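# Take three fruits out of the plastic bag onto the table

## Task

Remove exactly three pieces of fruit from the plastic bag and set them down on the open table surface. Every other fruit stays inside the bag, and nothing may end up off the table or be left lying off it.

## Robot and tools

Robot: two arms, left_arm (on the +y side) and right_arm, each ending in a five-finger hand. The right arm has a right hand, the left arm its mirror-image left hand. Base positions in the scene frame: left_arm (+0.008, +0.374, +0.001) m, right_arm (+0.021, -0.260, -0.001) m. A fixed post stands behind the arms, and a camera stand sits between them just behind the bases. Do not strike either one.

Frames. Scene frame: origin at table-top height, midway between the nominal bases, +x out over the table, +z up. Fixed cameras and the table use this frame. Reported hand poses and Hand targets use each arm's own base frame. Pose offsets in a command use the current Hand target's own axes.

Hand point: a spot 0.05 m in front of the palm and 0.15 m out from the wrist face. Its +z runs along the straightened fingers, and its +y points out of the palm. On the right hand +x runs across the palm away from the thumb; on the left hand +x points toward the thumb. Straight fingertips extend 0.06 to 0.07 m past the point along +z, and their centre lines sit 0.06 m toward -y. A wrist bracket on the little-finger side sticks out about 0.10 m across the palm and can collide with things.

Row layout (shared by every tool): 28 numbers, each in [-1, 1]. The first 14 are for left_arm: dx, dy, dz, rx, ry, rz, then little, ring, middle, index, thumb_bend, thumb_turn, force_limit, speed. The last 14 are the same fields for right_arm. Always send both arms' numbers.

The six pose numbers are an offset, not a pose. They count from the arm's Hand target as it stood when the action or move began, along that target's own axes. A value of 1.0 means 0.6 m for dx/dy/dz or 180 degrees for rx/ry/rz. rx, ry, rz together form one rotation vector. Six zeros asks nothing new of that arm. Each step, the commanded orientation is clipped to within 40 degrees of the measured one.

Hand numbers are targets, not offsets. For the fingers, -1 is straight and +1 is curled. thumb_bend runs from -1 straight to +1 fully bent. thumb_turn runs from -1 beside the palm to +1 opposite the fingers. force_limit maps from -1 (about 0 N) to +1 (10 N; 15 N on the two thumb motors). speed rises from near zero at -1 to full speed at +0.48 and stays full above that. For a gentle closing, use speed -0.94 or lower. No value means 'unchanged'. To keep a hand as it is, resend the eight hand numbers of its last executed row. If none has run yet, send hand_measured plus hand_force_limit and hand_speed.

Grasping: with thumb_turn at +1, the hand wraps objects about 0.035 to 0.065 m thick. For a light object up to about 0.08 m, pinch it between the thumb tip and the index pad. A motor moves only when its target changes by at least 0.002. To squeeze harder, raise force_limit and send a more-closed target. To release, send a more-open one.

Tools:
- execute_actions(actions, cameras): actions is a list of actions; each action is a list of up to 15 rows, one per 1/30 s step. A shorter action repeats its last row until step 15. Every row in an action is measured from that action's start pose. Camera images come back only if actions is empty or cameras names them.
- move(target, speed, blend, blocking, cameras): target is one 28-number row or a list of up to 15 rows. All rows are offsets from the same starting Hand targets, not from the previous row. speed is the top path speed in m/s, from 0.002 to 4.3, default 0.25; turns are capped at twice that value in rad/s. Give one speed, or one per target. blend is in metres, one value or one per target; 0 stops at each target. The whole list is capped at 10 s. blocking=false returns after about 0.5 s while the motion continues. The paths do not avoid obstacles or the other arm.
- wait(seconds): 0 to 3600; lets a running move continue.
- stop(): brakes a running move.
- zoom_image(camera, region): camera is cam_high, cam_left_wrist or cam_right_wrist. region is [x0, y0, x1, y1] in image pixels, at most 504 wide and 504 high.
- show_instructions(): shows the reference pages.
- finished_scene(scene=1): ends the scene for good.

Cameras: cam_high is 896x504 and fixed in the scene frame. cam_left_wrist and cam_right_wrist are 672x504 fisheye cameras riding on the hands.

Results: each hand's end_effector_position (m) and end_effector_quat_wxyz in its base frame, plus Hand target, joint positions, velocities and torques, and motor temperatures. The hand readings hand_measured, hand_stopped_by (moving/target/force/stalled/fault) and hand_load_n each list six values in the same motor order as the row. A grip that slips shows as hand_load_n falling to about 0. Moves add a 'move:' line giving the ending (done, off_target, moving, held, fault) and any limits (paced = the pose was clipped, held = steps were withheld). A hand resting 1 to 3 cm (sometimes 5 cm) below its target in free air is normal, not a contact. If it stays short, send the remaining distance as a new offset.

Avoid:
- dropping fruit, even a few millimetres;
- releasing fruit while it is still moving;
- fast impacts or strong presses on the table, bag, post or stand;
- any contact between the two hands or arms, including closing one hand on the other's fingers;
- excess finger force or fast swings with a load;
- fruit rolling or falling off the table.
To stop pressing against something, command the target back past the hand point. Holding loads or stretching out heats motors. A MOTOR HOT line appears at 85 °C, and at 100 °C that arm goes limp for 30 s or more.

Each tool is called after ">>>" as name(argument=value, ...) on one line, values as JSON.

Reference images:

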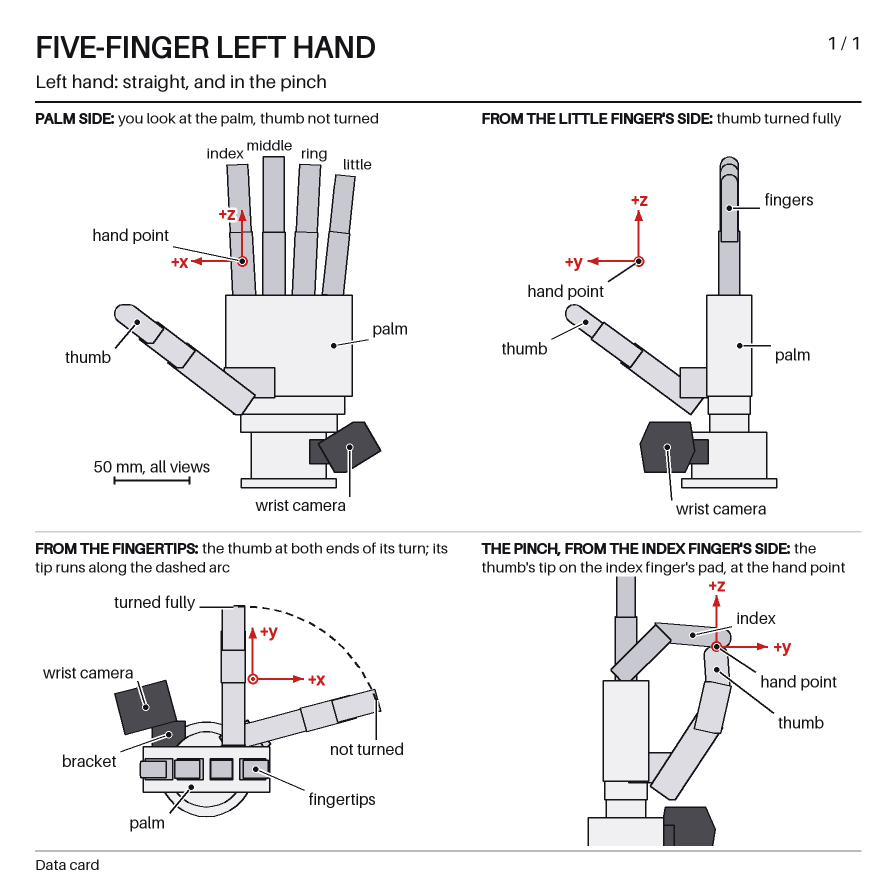

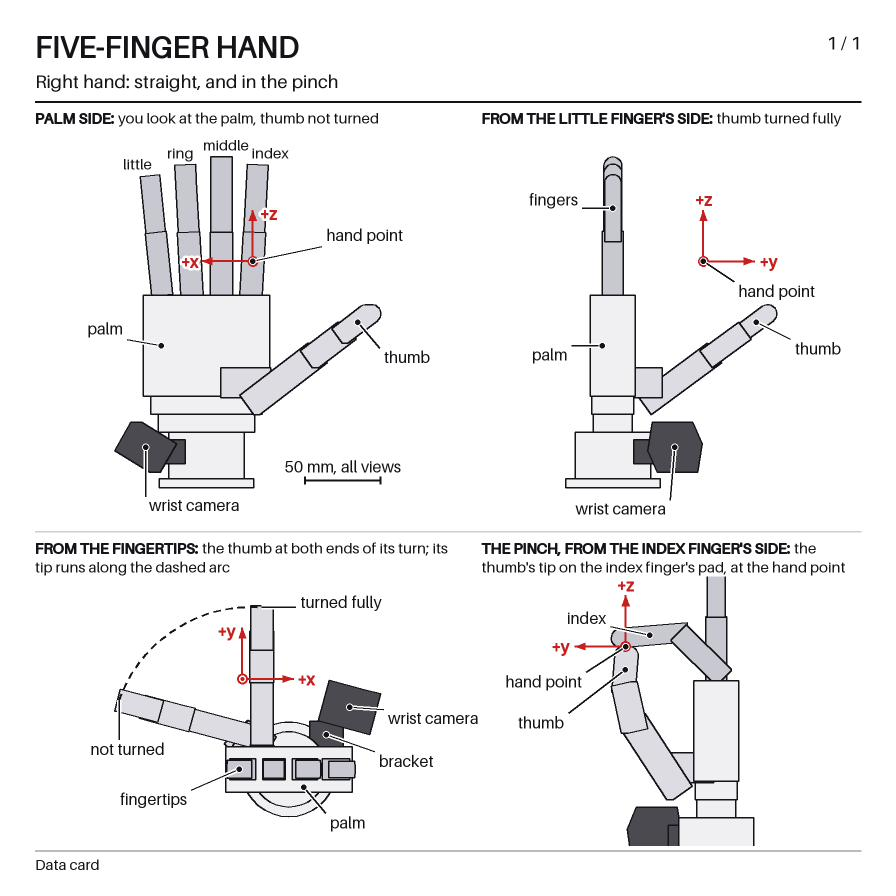

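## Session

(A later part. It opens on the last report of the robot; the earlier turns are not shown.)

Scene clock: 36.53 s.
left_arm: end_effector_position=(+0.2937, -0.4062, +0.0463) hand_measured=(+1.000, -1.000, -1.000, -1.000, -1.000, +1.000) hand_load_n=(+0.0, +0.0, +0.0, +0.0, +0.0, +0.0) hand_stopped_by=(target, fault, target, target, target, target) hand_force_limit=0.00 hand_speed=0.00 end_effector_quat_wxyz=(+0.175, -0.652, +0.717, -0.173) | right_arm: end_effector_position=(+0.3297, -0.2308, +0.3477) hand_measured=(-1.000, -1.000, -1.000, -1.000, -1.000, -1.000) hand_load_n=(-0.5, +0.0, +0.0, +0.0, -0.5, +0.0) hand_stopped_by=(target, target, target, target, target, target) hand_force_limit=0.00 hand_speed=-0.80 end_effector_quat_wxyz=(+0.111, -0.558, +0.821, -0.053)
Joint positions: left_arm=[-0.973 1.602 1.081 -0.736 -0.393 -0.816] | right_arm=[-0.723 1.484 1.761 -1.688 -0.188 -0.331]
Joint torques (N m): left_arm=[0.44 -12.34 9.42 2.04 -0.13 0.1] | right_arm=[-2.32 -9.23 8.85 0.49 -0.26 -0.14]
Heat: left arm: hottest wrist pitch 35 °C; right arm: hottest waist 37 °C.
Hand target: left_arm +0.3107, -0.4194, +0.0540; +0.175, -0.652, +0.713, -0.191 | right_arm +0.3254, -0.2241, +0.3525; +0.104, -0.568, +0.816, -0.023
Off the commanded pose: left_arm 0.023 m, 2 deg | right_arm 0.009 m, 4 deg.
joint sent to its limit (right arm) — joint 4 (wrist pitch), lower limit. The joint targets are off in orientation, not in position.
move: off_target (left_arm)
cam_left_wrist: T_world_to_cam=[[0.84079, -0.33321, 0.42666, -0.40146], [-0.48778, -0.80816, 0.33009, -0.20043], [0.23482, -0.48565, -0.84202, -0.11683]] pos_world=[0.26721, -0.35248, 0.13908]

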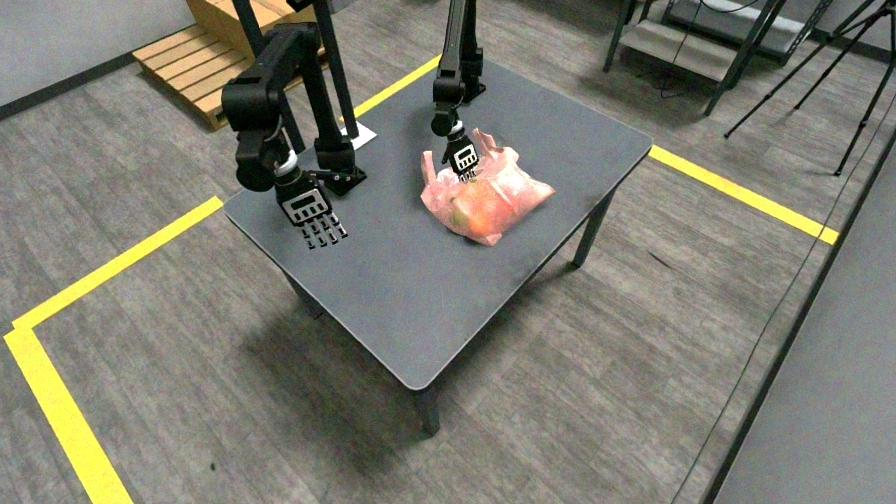

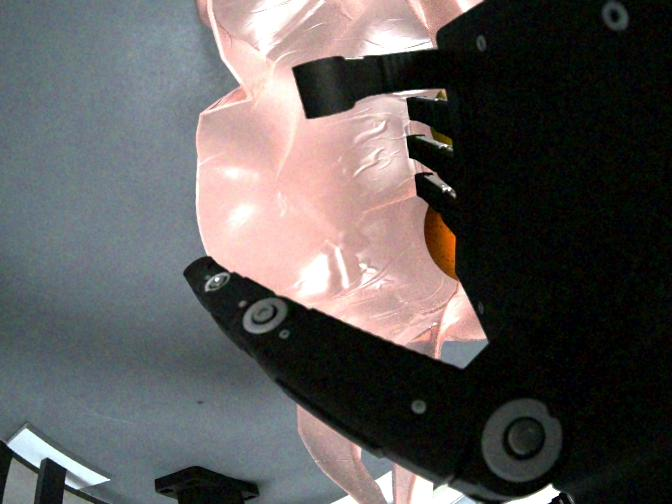

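>>> move(target=[[0,-0.0417,-0.0722,0,0,0,1,1,-1,-1,-1,1,0,0,0,0,0,0,0,0,-1,-1,-1,-1,-1,-1,0,-0.8],[0,-0.0965,-0.0405,0,0,0,1,1,-1,-1,-1,1,0,0,0,0,0,0,0,0,-1,-1,-1,-1,-1,-1,0,-0.8]], speed=0.06, blend=0.01, cameras=["cam_high","cam_left_wrist"])

>>> zoom_image(camera="cam_left_wrist", region=[230, 0, 490, 340])

>>> zoom_image(camera="cam_high", region=[410, 110, 570, 260])

Scene clock: 40.50 s.
left_arm: end_effector_position=(+0.3356, -0.4153, +0.0959) hand_measured=(+1.000, -1.000, -1.000, -1.000, -1.000, +1.000) hand_load_n=(+0.0, +0.0, +0.0, +0.0, +0.0, +0.0) hand_stopped_by=(target, fault, target, target, target, target) hand_force_limit=0.00 hand_speed=0.00 end_effector_quat_wxyz=(+0.173, -0.654, +0.714, -0.183) | right_arm: end_effector_position=(+0.3297, -0.2308, +0.3477) hand_measured=(-1.000, -1.000, -1.000, -1.000, -1.000, -1.000) hand_load_n=(+0.0, +0.0, +0.0, +0.0, -0.5, +0.0) hand_stopped_by=(target, target, target, target, target, target) hand_force_limit=0.00 hand_speed=-0.80 end_effector_quat_wxyz=(+0.111, -0.558, +0.821, -0.053)
Joint positions: left_arm=[-0.911 1.607 1.226 -0.832 -0.372 -0.756] | right_arm=[-0.723 1.484 1.761 -1.688 -0.188 -0.331]
Joint torques (N m): left_arm=[0.26 -13.22 9.98 1.28 -0.11 0.09] | right_arm=[-2.73 -9.17 8.94 0.77 -0.3 -0.08]
Heat: left arm: hottest wrist pitch 35 °C; right arm: hottest waist 37 °C.
Hand target: left_arm +0.3486, -0.4227, +0.1041; +0.175, -0.652, +0.712, -0.191 | right_arm +0.3254, -0.2241, +0.3525; +0.104, -0.568, +0.816, -0.023
Off the commanded pose: left_arm 0.017 m, 1 deg | right_arm 0.009 m, 4 deg.
joint sent to its limit (right arm) — joint 4 (wrist pitch), lower limit. The joint targets are off in orientation, not in position.
move: off_target (left_arm)
cam_left_wrist: T_world_to_cam=[[0.83688, -0.3238, 0.44134, -0.45706], [-0.4897, -0.80315, 0.33934, -0.20189], [0.24458, -0.50011, -0.8307, -0.09973]] pos_world=[0.30803, -0.36001, 0.18738]

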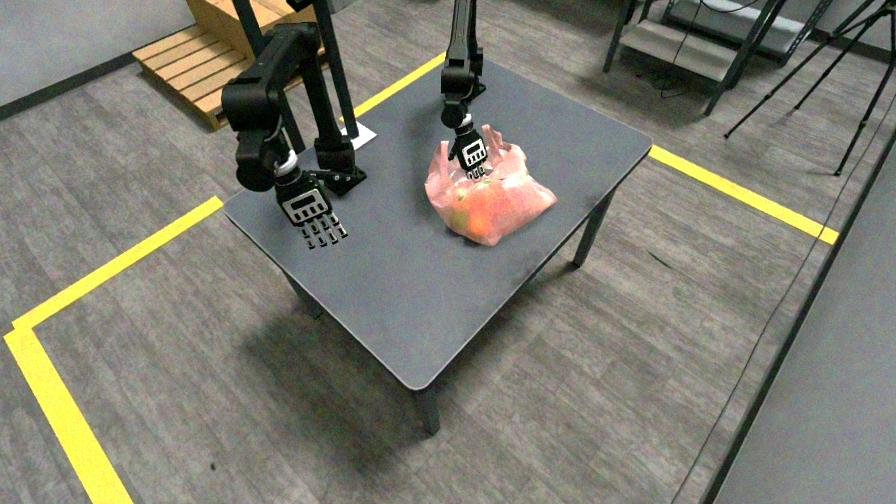

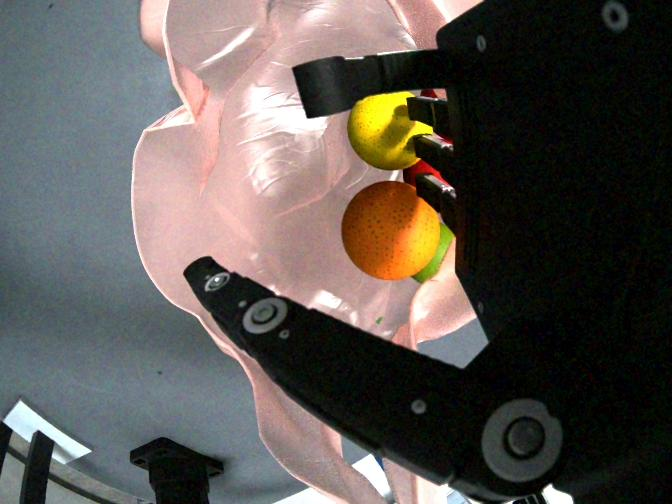

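Scaled by 1.482 from the camera's image (finer frame: 960x720).

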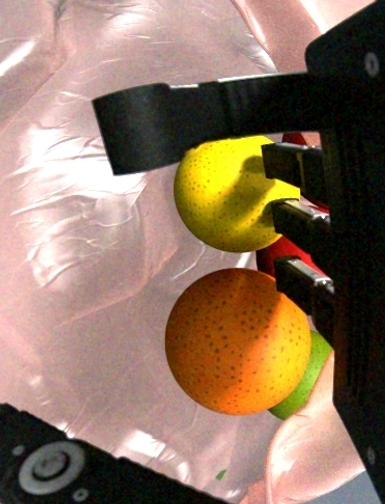

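Scaled by 3.150.

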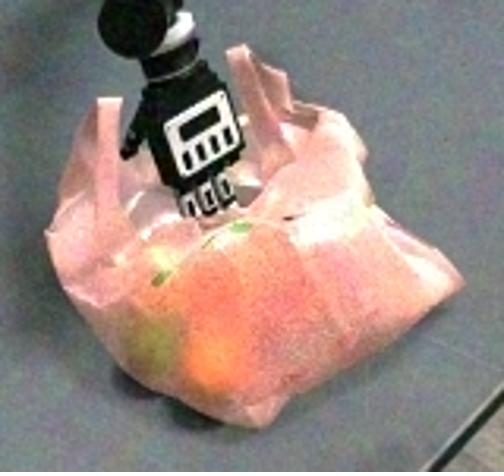

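>>> move(target=[[0,-0.0133,-0.0231,0,0,0,1,1,-1,-1,-1,1,0,0,0,0,0,0,0,0,-1,-1,-1,-1,-1,-1,0,-0.8],[0.0867,-0.0677,0.0082,0,0,0,1,1,-1,-1,-1,1,0,0,0,0,0,0,0,0,-1,-1,-1,-1,-1,-1,0,-0.8]], speed=0.08, blend=0.01, cameras=["cam_high","cam_left_wrist"])

>>> zoom_image(camera="cam_left_wrist", region=[230, 0, 490, 340])

>>> zoom_image(camera="cam_high", region=[410, 110, 570, 260])

Scene clock: 43.30 s.
left_arm: end_effector_position=(+0.3753, -0.4664, +0.1129) hand_measured=(+1.000, -1.000, -1.000, -1.000, -1.000, +1.000) hand_load_n=(+0.0, +0.0, +0.0, +0.0, +0.0, +0.0) hand_stopped_by=(target, fault, target, target, target, target) hand_force_limit=0.00 hand_speed=0.00 end_effector_quat_wxyz=(+0.173, -0.654, +0.713, -0.184) | right_arm: end_effector_position=(+0.3297, -0.2308, +0.3477) hand_measured=(-1.000, -1.000, -1.000, -1.000, -1.000, -1.000) hand_load_n=(+0.0, +0.0, +0.0, +0.0, +0.0, -0.5) hand_stopped_by=(target, target, target, target, target, target) hand_force_limit=0.00 hand_speed=-0.80 end_effector_quat_wxyz=(+0.111, -0.558, +0.821, -0.053)
Joint positions: left_arm=[-0.911 1.751 1.459 -0.921 -0.372 -0.756] | right_arm=[-0.723 1.484 1.761 -1.688 -0.188 -0.331]
Joint torques (N m): left_arm=[-0.85 -15.5 10.33 1.03 -0.34 -0.08] | right_arm=[-3.55 -9.52 8.94 0.85 -0.2 -0.13]
Motor temperatures (°C): left_arm=[24 28 34 35 31 25] | right_arm=[37 25 35 29 31 35]
Heat: left arm: hottest wrist pitch 35 °C; right arm: hottest waist 37 °C.
Hand target: left_arm +0.3816, -0.4779, +0.1202; +0.175, -0.652, +0.712, -0.191 | right_arm +0.3254, -0.2241, +0.3525; +0.104, -0.568, +0.816, -0.023
Off the commanded pose: left_arm 0.015 m, 1 deg | right_arm 0.009 m, 4 deg.
joint sent to its limit (right arm) — joint 4 (wrist pitch), lower limit. The joint targets are off in orientation, not in position.
move: off_target (left_arm); blend cut to 0.008 m at target 1
cam_left_wrist: T_world_to_cam=[[0.83657, -0.32348, 0.44216, -0.5141], [-0.48998, -0.80283, 0.33969, -0.22903], [0.2451, -0.50082, -0.83012, -0.12147]] pos_world=[0.34763, -0.41101, 0.20428]

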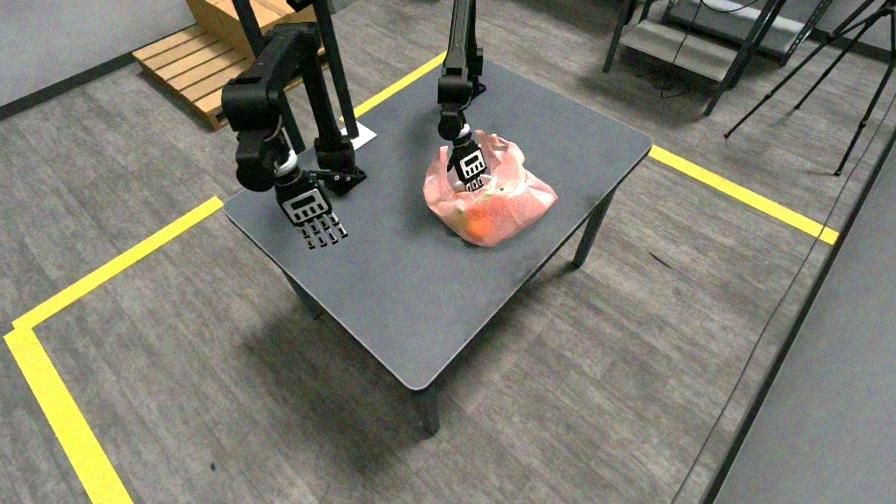

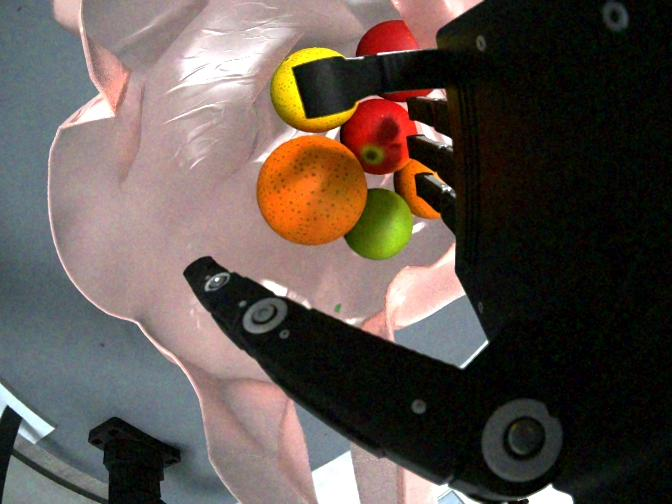

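Scaled by 1.482 from the camera's image (finer frame: 960x720).

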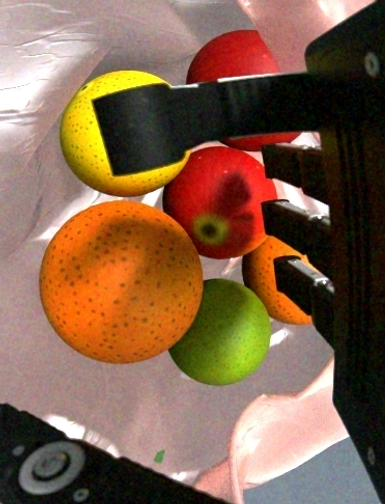

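Scaled by 3.150.

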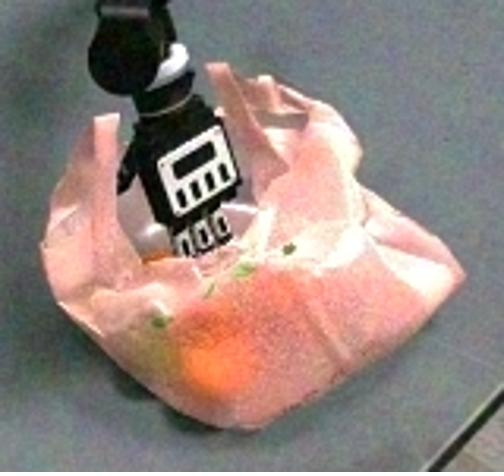

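>>> move(target=[[0.0203,0.0217,0.0163,0.0549,-0.114,0.0799,1,1,-1,-1,-1,1,0,0,0,0,0,0,0,0,-1,-1,-1,-1,-1,-1,0,-0.8]], speed=0.1, cameras=["cam_high","cam_left_wrist"])

>>> zoom_image(camera="cam_left_wrist", region=[200, 0, 490, 340])

Scene clock: 49.23 s.
left_arm: end_effector_position=(+0.3722, -0.4759, +0.1002) hand_measured=(+1.000, -1.000, -1.000, -1.000, -1.000, +1.000) hand_load_n=(+0.0, +0.0, +0.0, +0.0, +0.0, +0.0) hand_stopped_by=(target, fault, target, target, target, target) hand_force_limit=0.00 hand_speed=0.00 end_effector_quat_wxyz=(+0.373, -0.565, +0.729, -0.100) | right_arm: end_effector_position=(+0.3297, -0.2308, +0.3477) hand_measured=(-1.000, -1.000, -1.000, -1.000, -1.000, -1.000) hand_load_n=(+0.0, +0.0, +0.0, +0.0, -0.5, +0.0) hand_stopped_by=(target, target, target, target, target, target) hand_force_limit=0.00 hand_speed=-0.80 end_effector_quat_wxyz=(+0.111, -0.558, +0.821, -0.053)
Joint positions: left_arm=[-1.06 1.94 1.671 -1.187 -0.786 -0.761] | right_arm=[-0.723 1.484 1.761 -1.688 -0.188 -0.331]
Joint torques (N m): left_arm=[-1.03 -17.61 9.89 0.58 -0.85 -0.14] | right_arm=[-3.31 -9.05 8.91 0.38 -0.2 -0.09]
Heat: left arm: hottest wrist pitch 35 °C; right arm: hottest waist 37 °C.
Hand target: left_arm +0.3741, -0.4895, +0.1052; +0.376, -0.565, +0.727, -0.109 | right_arm +0.3254, -0.2241, +0.3525; +0.104, -0.568, +0.816, -0.023
Off the commanded pose: left_arm 0.015 m, 1 deg | right_arm 0.009 m, 4 deg.
joint sent to its limit (right arm) — joint 4 (wrist pitch), lower limit. The joint targets are off in orientation, not in position.
move: off_target (left_arm)
cam_left_wrist: T_world_to_cam=[[0.72723, -0.54349, 0.41922, -0.57077], [-0.55012, -0.82677, -0.11754, -0.17699], [0.41048, -0.14515, -0.90024, -0.02131]] pos_world=[0.32647, -0.45963, 0.19929]

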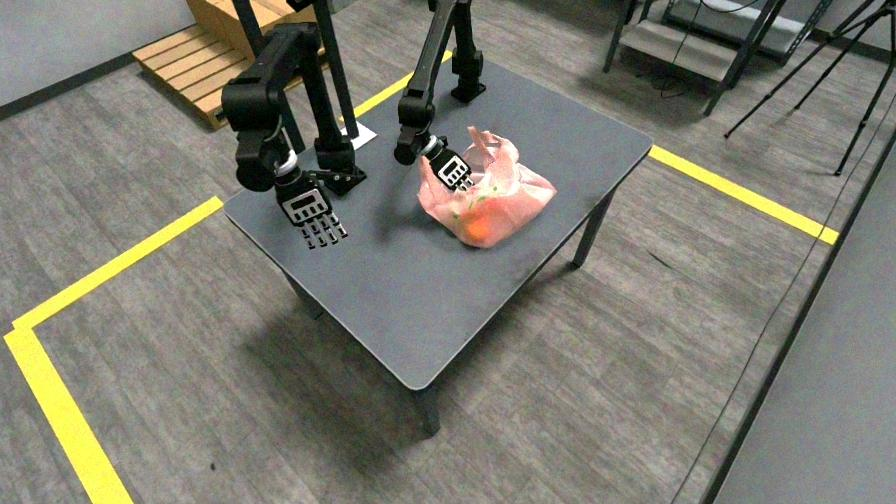

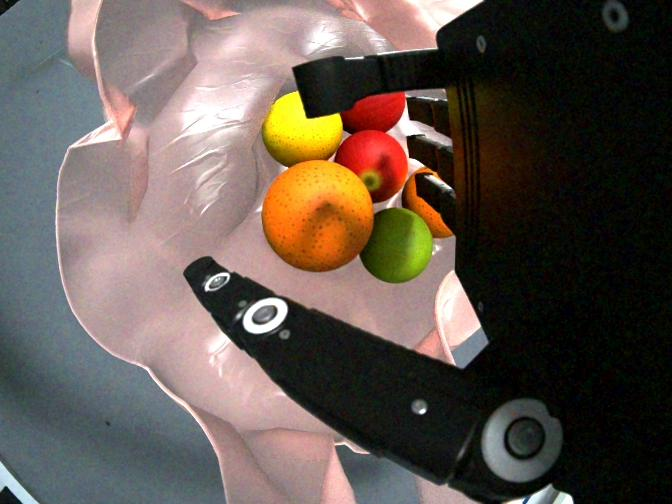

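Scaled by 1.482 from the camera's image (finer frame: 960x720).

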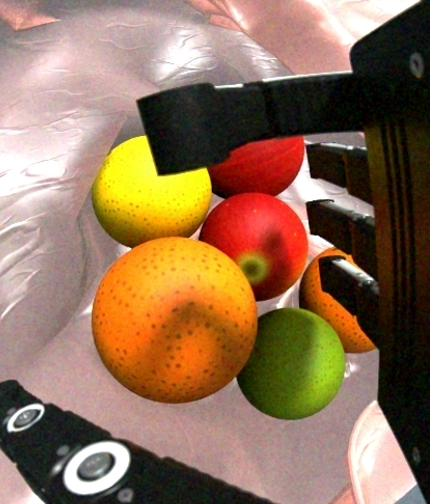

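>>> move(target=[[0.037,0.0485,0.0472,0,0,0,1,1,-1,-1,-1,1,0,0,0,0,0,0,0,0,-1,-1,-1,-1,-1,-1,0,-0.8]], speed=0.05, cameras=["cam_high","cam_left_wrist"])

>>> zoom_image(camera="cam_left_wrist", region=[200, 0, 490, 340])

Scene clock: 69.10 s.
left_arm: end_effector_position=(+0.3726, -0.4838, +0.0687) hand_measured=(+1.000, -1.000, -1.000, -1.000, -1.000, +1.000) hand_load_n=(+0.0, +0.0, +0.0, +0.0, -0.5, +0.5) hand_stopped_by=(target, fault, target, target, target, target) hand_force_limit=0.00 hand_speed=0.00 end_effector_quat_wxyz=(+0.374, -0.567, +0.727, -0.104) | right_arm: end_effector_position=(+0.3297, -0.2308, +0.3477) hand_measured=(-1.000, -1.000, -1.000, -1.000, -1.000, -1.000) hand_load_n=(+0.0, +0.0, +0.0, +0.0, +0.0, +0.0) hand_stopped_by=(target, target, target, target, target, target) hand_force_limit=0.00 hand_speed=-0.80 end_effector_quat_wxyz=(+0.111, -0.558, +0.821, -0.053)
Joint positions: left_arm=[-1.066 1.979 1.645 -1.121 -0.79 -0.773] | right_arm=[-0.723 1.484 1.761 -1.688 -0.188 -0.331]
Joint torques (N m): left_arm=[-0.91 -18.02 7.23 1.65 -0.72 -0.14] | right_arm=[-2.78 -8.41 8.92 0.59 -0.21 -0.12]
Heat: left arm: hottest elbow 36 °C; right arm: hottest waist 37 °C.
Hand target: left_arm +0.3697, -0.4921, +0.0591; +0.376, -0.565, +0.727, -0.109 | right_arm +0.3254, -0.2241, +0.3525; +0.104, -0.568, +0.816, -0.023
Off the commanded pose: left_arm 0.013 m, 1 deg | right_arm 0.009 m, 4 deg.
joint sent to its limit (right arm) — joint 4 (wrist pitch), lower limit. The joint targets are off in orientation, not in position.
move: off_target (left_arm)
cam_left_wrist: T_world_to_cam=[[0.72507, -0.53899, 0.42867, -0.55979], [-0.54738, -0.82878, -0.1162, -0.18911], [0.41791, -0.15039, -0.89596, -0.05647]] pos_world=[0.32598, -0.46694, 0.16739]

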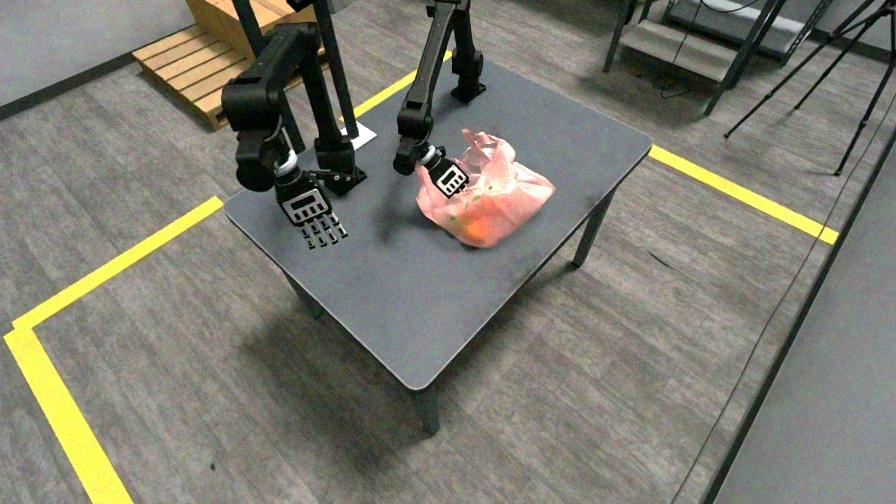

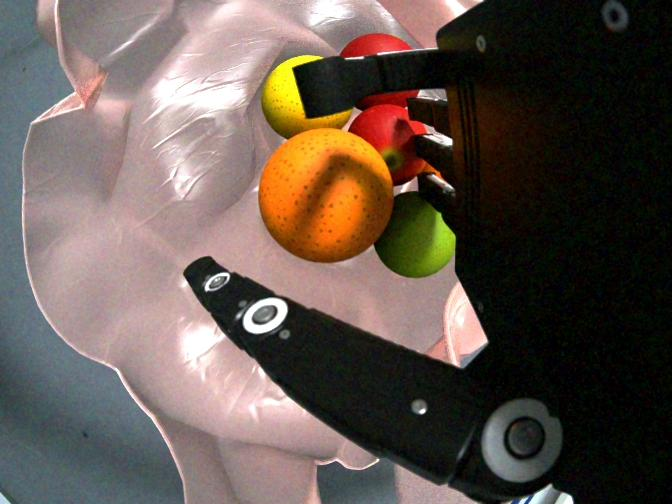

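Scaled by 1.482 from the camera's image (finer frame: 960x720).

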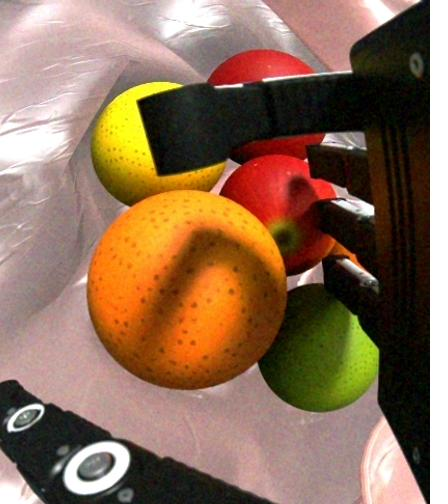

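>>> move(target=[[0.007,0.025,-0.0013,0,0,0,1,1,-0.65,-0.65,-1,1,0,-0.5,0,0,0,0,0,0,-1,-1,-1,-1,-1,-1,0,-0.8]], speed=0.05, cameras=["cam_left_wrist"])

>>> zoom_image(camera="cam_left_wrist", region=[200, 0, 490, 340])

Scene clock: 70.90 s.
left_arm: end_effector_position=(+0.3594, -0.4881, +0.0627) hand_measured=(+1.000, -1.000, -0.650, -0.650, -1.000, +1.000) hand_load_n=(+0.0, +0.0, +0.0, +0.0, -0.5, +0.5) hand_stopped_by=(target, fault, target, target, target, target) hand_force_limit=0.00 hand_speed=-0.50 end_effector_quat_wxyz=(+0.377, -0.564, +0.726, -0.111) | right_arm: end_effector_position=(+0.3297, -0.2308, +0.3477) hand_measured=(-1.000, -1.000, -1.000, -1.000, -1.000, -1.000) hand_load_n=(+0.0, +0.0, +0.0, +0.0, +0.0, +0.0) hand_stopped_by=(target, target, target, target, target, target) hand_force_limit=0.00 hand_speed=-0.80 end_effector_quat_wxyz=(+0.111, -0.558, +0.821, -0.053)
Joint positions: left_arm=[-1.092 1.975 1.619 -1.107 -0.803 -0.796] | right_arm=[-0.723 1.484 1.761 -1.688 -0.188 -0.331]
Joint torques (N m): left_arm=[-0.62 -17.79 6.67 1.5 -0.27 -0.14] | right_arm=[-3.49 -8.82 8.88 0.94 -0.23 -0.08]
Heat: left arm: hottest elbow 36 °C; right arm: hottest waist 37 °C.
Hand target: left_arm +0.3580, -0.4910, +0.0492; +0.376, -0.565, +0.727, -0.109 | right_arm +0.3254, -0.2241, +0.3525; +0.104, -0.568, +0.816, -0.023
Off the commanded pose: left_arm 0.014 m, 0 deg | right_arm 0.009 m, 4 deg.
joint sent to its limit (right arm) — joint 4 (wrist pitch), lower limit. The joint targets are off in orientation, not in position.
move: off_target (left_arm)
cam_left_wrist: T_world_to_cam=[[0.71469, -0.54406, 0.43956, -0.5494], [-0.55294, -0.82435, -0.1213, -0.19619], [0.42835, -0.15636, -0.88998, -0.06404]] pos_world=[0.3116, -0.47065, 0.1607]

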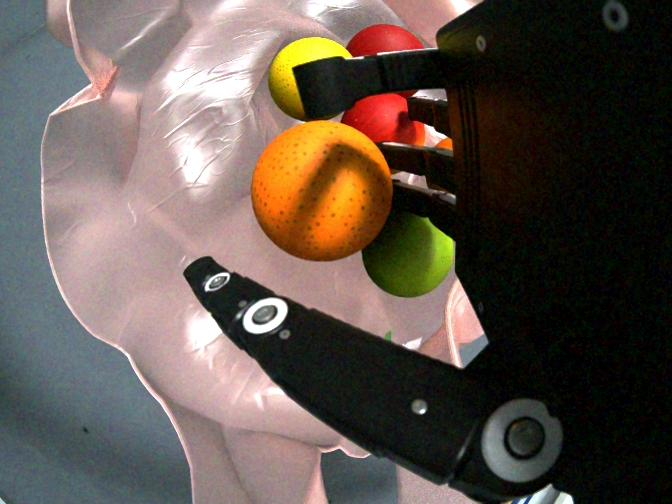

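Scaled by 1.482 from the camera's image (finer frame: 960x720).

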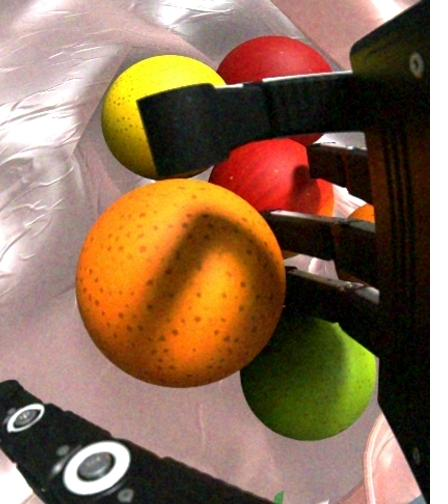

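>>> move(target=[[0,0.0766,-0.0643,0,0,0,1,1,-0.65,-0.65,-1,1,0,-0.5,0,0,0,0,0,0,-1,-1,-1,-1,-1,-1,0,-0.8]], speed=0.05, cameras=["cam_left_wrist"])

>>> zoom_image(camera="cam_left_wrist", region=[200, 0, 490, 340])

Scene clock: 73.70 s.
left_arm: end_effector_position=(+0.3226, -0.4844, +0.0456) hand_measured=(+1.000, -1.000, -0.650, -0.650, -1.000, +1.000) hand_load_n=(+0.0, +0.5, +0.0, +0.5, +0.0, +0.0) hand_stopped_by=(target, fault, target, target, target, target) hand_force_limit=0.00 hand_speed=-0.50 end_effector_quat_wxyz=(+0.378, -0.564, +0.727, -0.105) | right_arm: end_effector_position=(+0.3297, -0.2308, +0.3477) hand_measured=(-1.000, -1.000, -1.000, -1.000, -1.000, -1.000) hand_load_n=(+0.0, +0.0, -0.5, +0.0, +0.0, -0.5) hand_stopped_by=(target, target, target, target, target, target) hand_force_limit=0.00 hand_speed=-0.80 end_effector_quat_wxyz=(+0.111, -0.558, +0.821, -0.053)
Joint positions: left_arm=[-1.145 1.962 1.551 -1.121 -0.806 -0.877] | right_arm=[-0.723 1.484 1.761 -1.688 -0.188 -0.331]
Joint velocities: left_arm=[-0.073 -0.015 -0.09 -0.056 -0.007 -0.081] | right_arm=[within noise]
Joint torques (N m): left_arm=[-1.55 -19.14 6.43 0.53 -0.3 -0.17] | right_arm=[-2.96 -9.05 8.87 0.66 -0.21 -0.16]
Heat: left arm: no reading; right arm: no reading.
Hand target: left_arm +0.3337, -0.4889, +0.0491; +0.376, -0.565, +0.727, -0.109 (not the last commanded pose) | right_arm +0.3254, -0.2241, +0.3525; +0.104, -0.568, +0.816, -0.023
Off the commanded pose: left_arm 0.025 m, 1 deg | right_arm 0.009 m, 4 deg.
NO CONTROL: MOTORS OFF. The power of the arms went off during this call, through no command of yours: the arms are limp. The readings of the arms here are old: from when control was lost, or earlier. Any pictures here may show the arms still falling. What the arms strike, push or drop without control can cost score or fail the task. If the arms hit each other without control, that can cost score but does not end the scene. A move or wait that this ends or prevents says "fault": that word means this event, not a fault of the arms. Your reply's later robot calls are not run. The arms run no command until a result says that a person gave control back. To wait, call execute_actions with no actions, or call wait with any seconds it accepts: either call returns when control is back, or after at most 30 seconds. The wait itself costs no score and uses none of the scene's actions.
move: fault (left_arm, right_arm)
cam_left_wrist: T_world_to_cam=[[0.71896, -0.54533, 0.43095, -0.51516], [-0.55071, -0.82521, -0.12548, -0.21647], [0.42405, -0.14712, -0.89361, -0.0569]] pos_world=[0.27529, -0.46793, 0.144]

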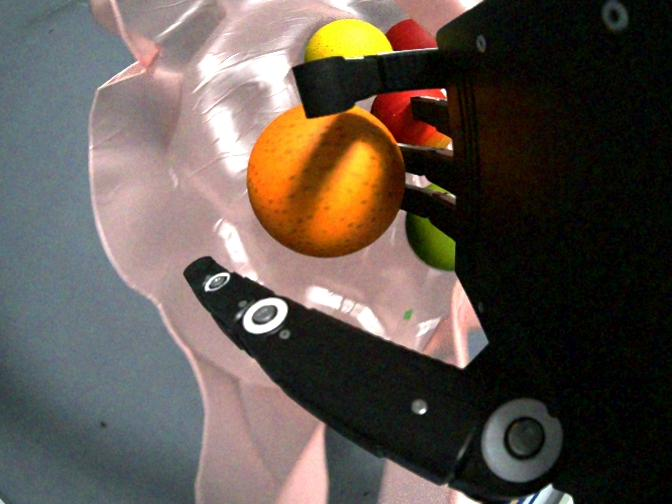

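Scaled by 1.482 from the camera's image (finer frame: 960x720).

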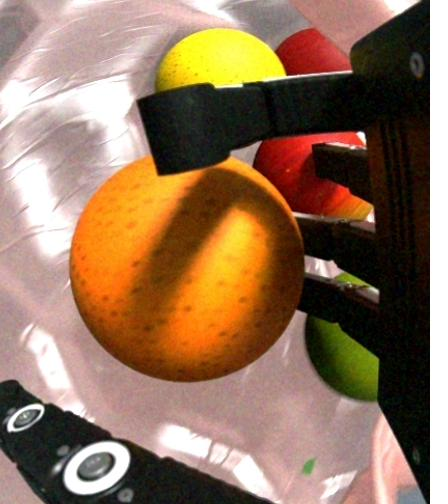

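Power to the arms went off. I'll wait for control to come back.

>>> execute_actions(actions=[])

Scene clock: 99.27 s.
left_arm: end_effector_position=(+0.3563, -0.3793, +0.0612) hand_measured=(+1.000, -1.000, -0.650, -0.650, -1.000, +1.000) hand_load_n=(+0.0, +0.0, +0.0, +0.0, +0.0, +0.0) hand_stopped_by=(target, fault, target, target, target, target) hand_force_limit=0.00 hand_speed=-0.50 end_effector_quat_wxyz=(+0.443, +0.282, +0.712, +0.467) | right_arm: end_effector_position=(+0.2543, -0.0884, +0.0661) hand_measured=(-0.926, -0.842, -0.804, -0.790, -1.000, -1.000) hand_load_n=(-9.5, -3.5, -2.5, -3.0, +0.0, +0.0) hand_stopped_by=(target, target, target, target, target, target) hand_force_limit=0.00 hand_speed=-0.80 end_effector_quat_wxyz=(-0.094, -0.105, +0.841, +0.522)
Joint positions: left_arm=[-1.2 2.215 1.423 -1.13 -1.386 0.832] | right_arm=[-0.799 2.013 1.067 -1.695 -0.419 0.272]
Joint velocities: within noise
Joint torques (N m): left_arm=[-0.38 -0.73 0.73 0.64 0.02 -0.04] | right_arm=[-2.73 2.61 -0.01 0.42 0.04 -0.02]
Motor temperatures (°C): left_arm=[24 29 33 34 31 24] | right_arm=[36 25 34 28 31 34]
Heat: left arm: hottest wrist pitch 34 °C; right arm: hottest waist 36 °C.
Hand target: left_arm +0.3562, -0.3791, +0.0622; +0.443, +0.282, +0.711, +0.468 (not the last commanded pose) | right_arm +0.2543, -0.0887, +0.0649; -0.091, -0.108, +0.842, +0.520 (not the last commanded pose)
Off the commanded pose: left_arm 0.122 m, 123 deg | right_arm 0.325 m, 87 deg.
CONTROL GIVEN BACK BY A PERSON. The power is on again. The arms hold where they came to rest, not your last command. The arms may rest on the table, on a part, on each other or against the robot's own body, stand at a joint limit or lie folded up, and parts may have moved. Move slowly at first; if an arm does not follow, try another direction. If the arms lie or press on each other, first move them apart, starting from their current pose. A hard hit or press between them can end the scene. Commands run again from your next reply on.
camera_calibration:
cam_left_wrist: T_world_to_cam=[[-0.07059, -0.17693, -0.98169, 0.01874], [-0.83189, 0.55351, -0.03994, 0.50868], [0.55044, 0.81383, -0.18626, 0.23435]] pos_world=[0.29549, -0.46896, 0.08236]
cam_right_wrist: T_world_to_cam=[[-0.34786, 0.36078, 0.86535, 0.06045], [0.91241, -0.08202, 0.40097, -0.26222], [0.21563, 0.92904, -0.30065, 0.16389]] pos_world=[0.22494, -0.19557, 0.10211]

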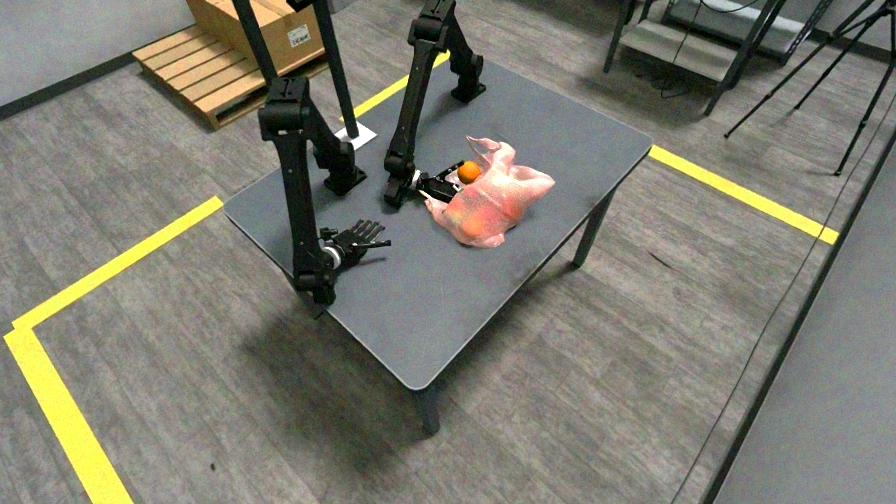

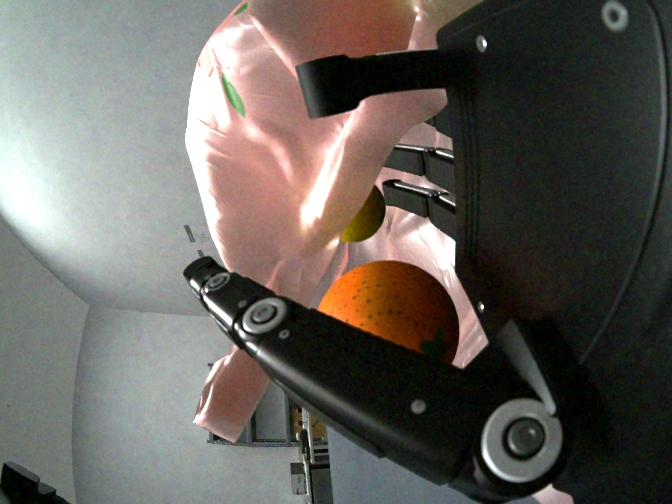

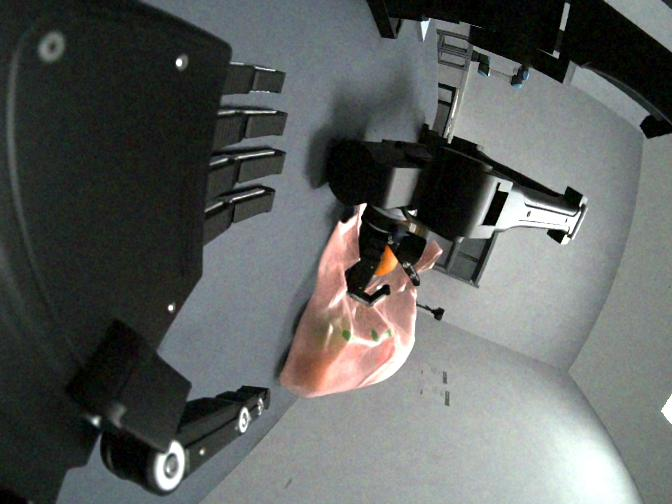

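>>> zoom_image(camera="cam_high", region=[290, 120, 570, 320])

>>> zoom_image(camera="cam_left_wrist", region=[180, 0, 490, 504])

Scaled by 1.800.

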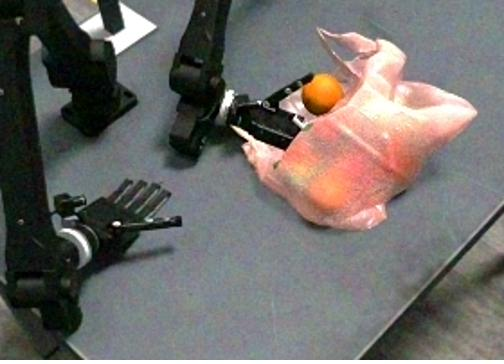

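Scaled by 1.000.

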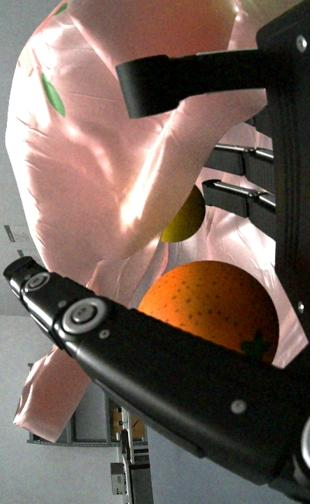

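>>> move(target=[[0,0,-0.1,0,0,0,1,1,-0.65,-0.65,-1,1,0,-0.5,0.007,0.149,-0.0735,0,0,0,-1,-1,-1,-1,-1,-1,0,-0.8]], speed=0.04, cameras=["all"])

>>> zoom_image(camera="cam_high", region=[290, 120, 570, 320])

Scene clock: 103.83 s.
left_arm: end_effector_position=(+0.3148, -0.3951, +0.0914) hand_measured=(+1.000, -1.000, -0.650, -0.650, -1.000, +1.000) hand_load_n=(+0.0, +0.0, +0.0, +0.0, +0.0, +0.0) hand_stopped_by=(target, fault, target, target, target, target) hand_force_limit=0.00 hand_speed=-0.50 end_effector_quat_wxyz=(+0.451, +0.256, +0.724, +0.454) | right_arm: end_effector_position=(+0.2553, -0.0875, +0.1613) hand_measured=(-0.928, -0.842, -0.804, -0.790, -1.000, -1.000) hand_load_n=(+0.5, +0.0, +0.0, +0.0, +0.0, +0.0) hand_stopped_by=(target, target, target, target, target, target) hand_force_limit=0.00 hand_speed=-0.80 end_effector_quat_wxyz=(+0.026, -0.091, +0.912, +0.400)
Joint positions: left_arm=[-1.278 2.232 1.535 -1.576 -1.332 0.411] | right_arm=[-0.849 1.575 1.004 -1.695 -0.485 0.344]
Joint torques (N m): left_arm=[-2.49 -15.33 5.85 -0.68 -0.47 -0.15] | right_arm=[-4.37 -7.82 6.15 -0.09 -0.42 0.1]
Heat: left arm: hottest wrist pitch 34 °C; right arm: hottest waist 36 °C.
Hand target: left_arm +0.3026, -0.4040, +0.0724; +0.443, +0.282, +0.711, +0.468 | right_arm +0.2543, -0.0887, +0.1647; -0.091, -0.108, +0.842, +0.520
Off the commanded pose: left_arm 0.024 m, 4 deg | right_arm 0.004 m, 21 deg.
CONTROL GIVEN BACK BY A PERSON, as an earlier result said. Commands run again.
joint read past its limit (right arm) — joint 4 (wrist pitch), lower limit.
joint sent to its limit (right arm) — joint 4 (wrist pitch), lower limit. The joint targets are off in orientation, not in position.
move: off_target (left_arm, right_arm)
cam_left_wrist: T_world_to_cam=[[-0.04757, -0.23403, -0.97106, 0.01192], [-0.84422, 0.52904, -0.08614, 0.4825], [0.53389, 0.81569, -0.22274, 0.28498]] pos_world=[0.25576, -0.48492, 0.11661]
cam_right_wrist: T_world_to_cam=[[-0.45132, 0.61524, 0.64637, 0.06206], [0.78443, -0.07178, 0.61605, -0.30237], [0.42542, 0.78506, -0.45022, 0.14949]] pos_world=[0.2016, -0.17725, 0.21347]

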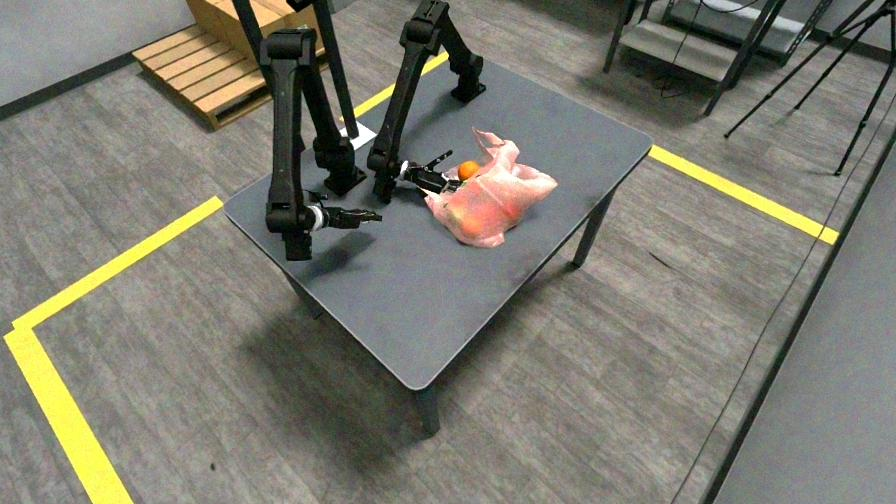

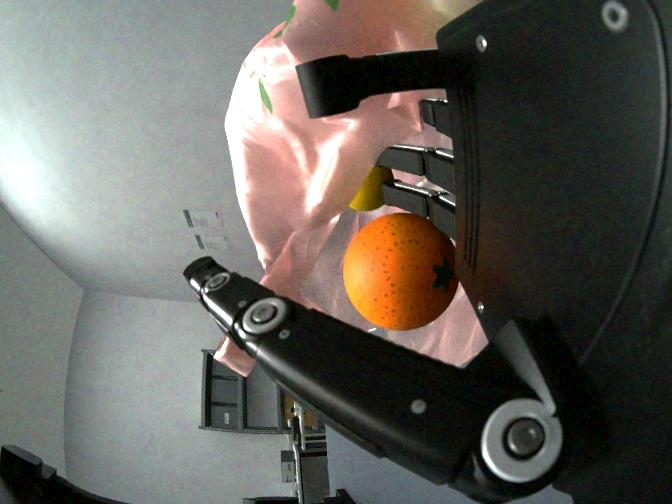

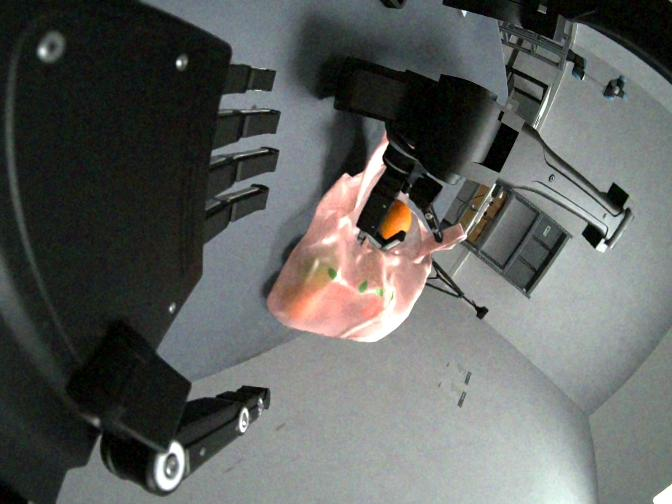

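Scaled by 1.800.

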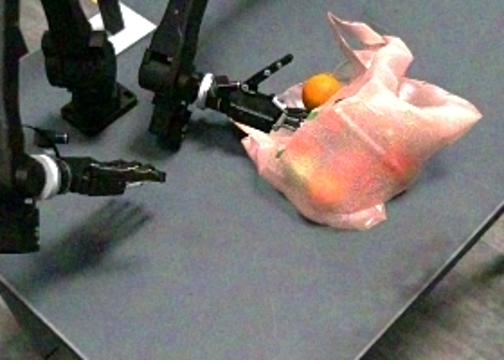

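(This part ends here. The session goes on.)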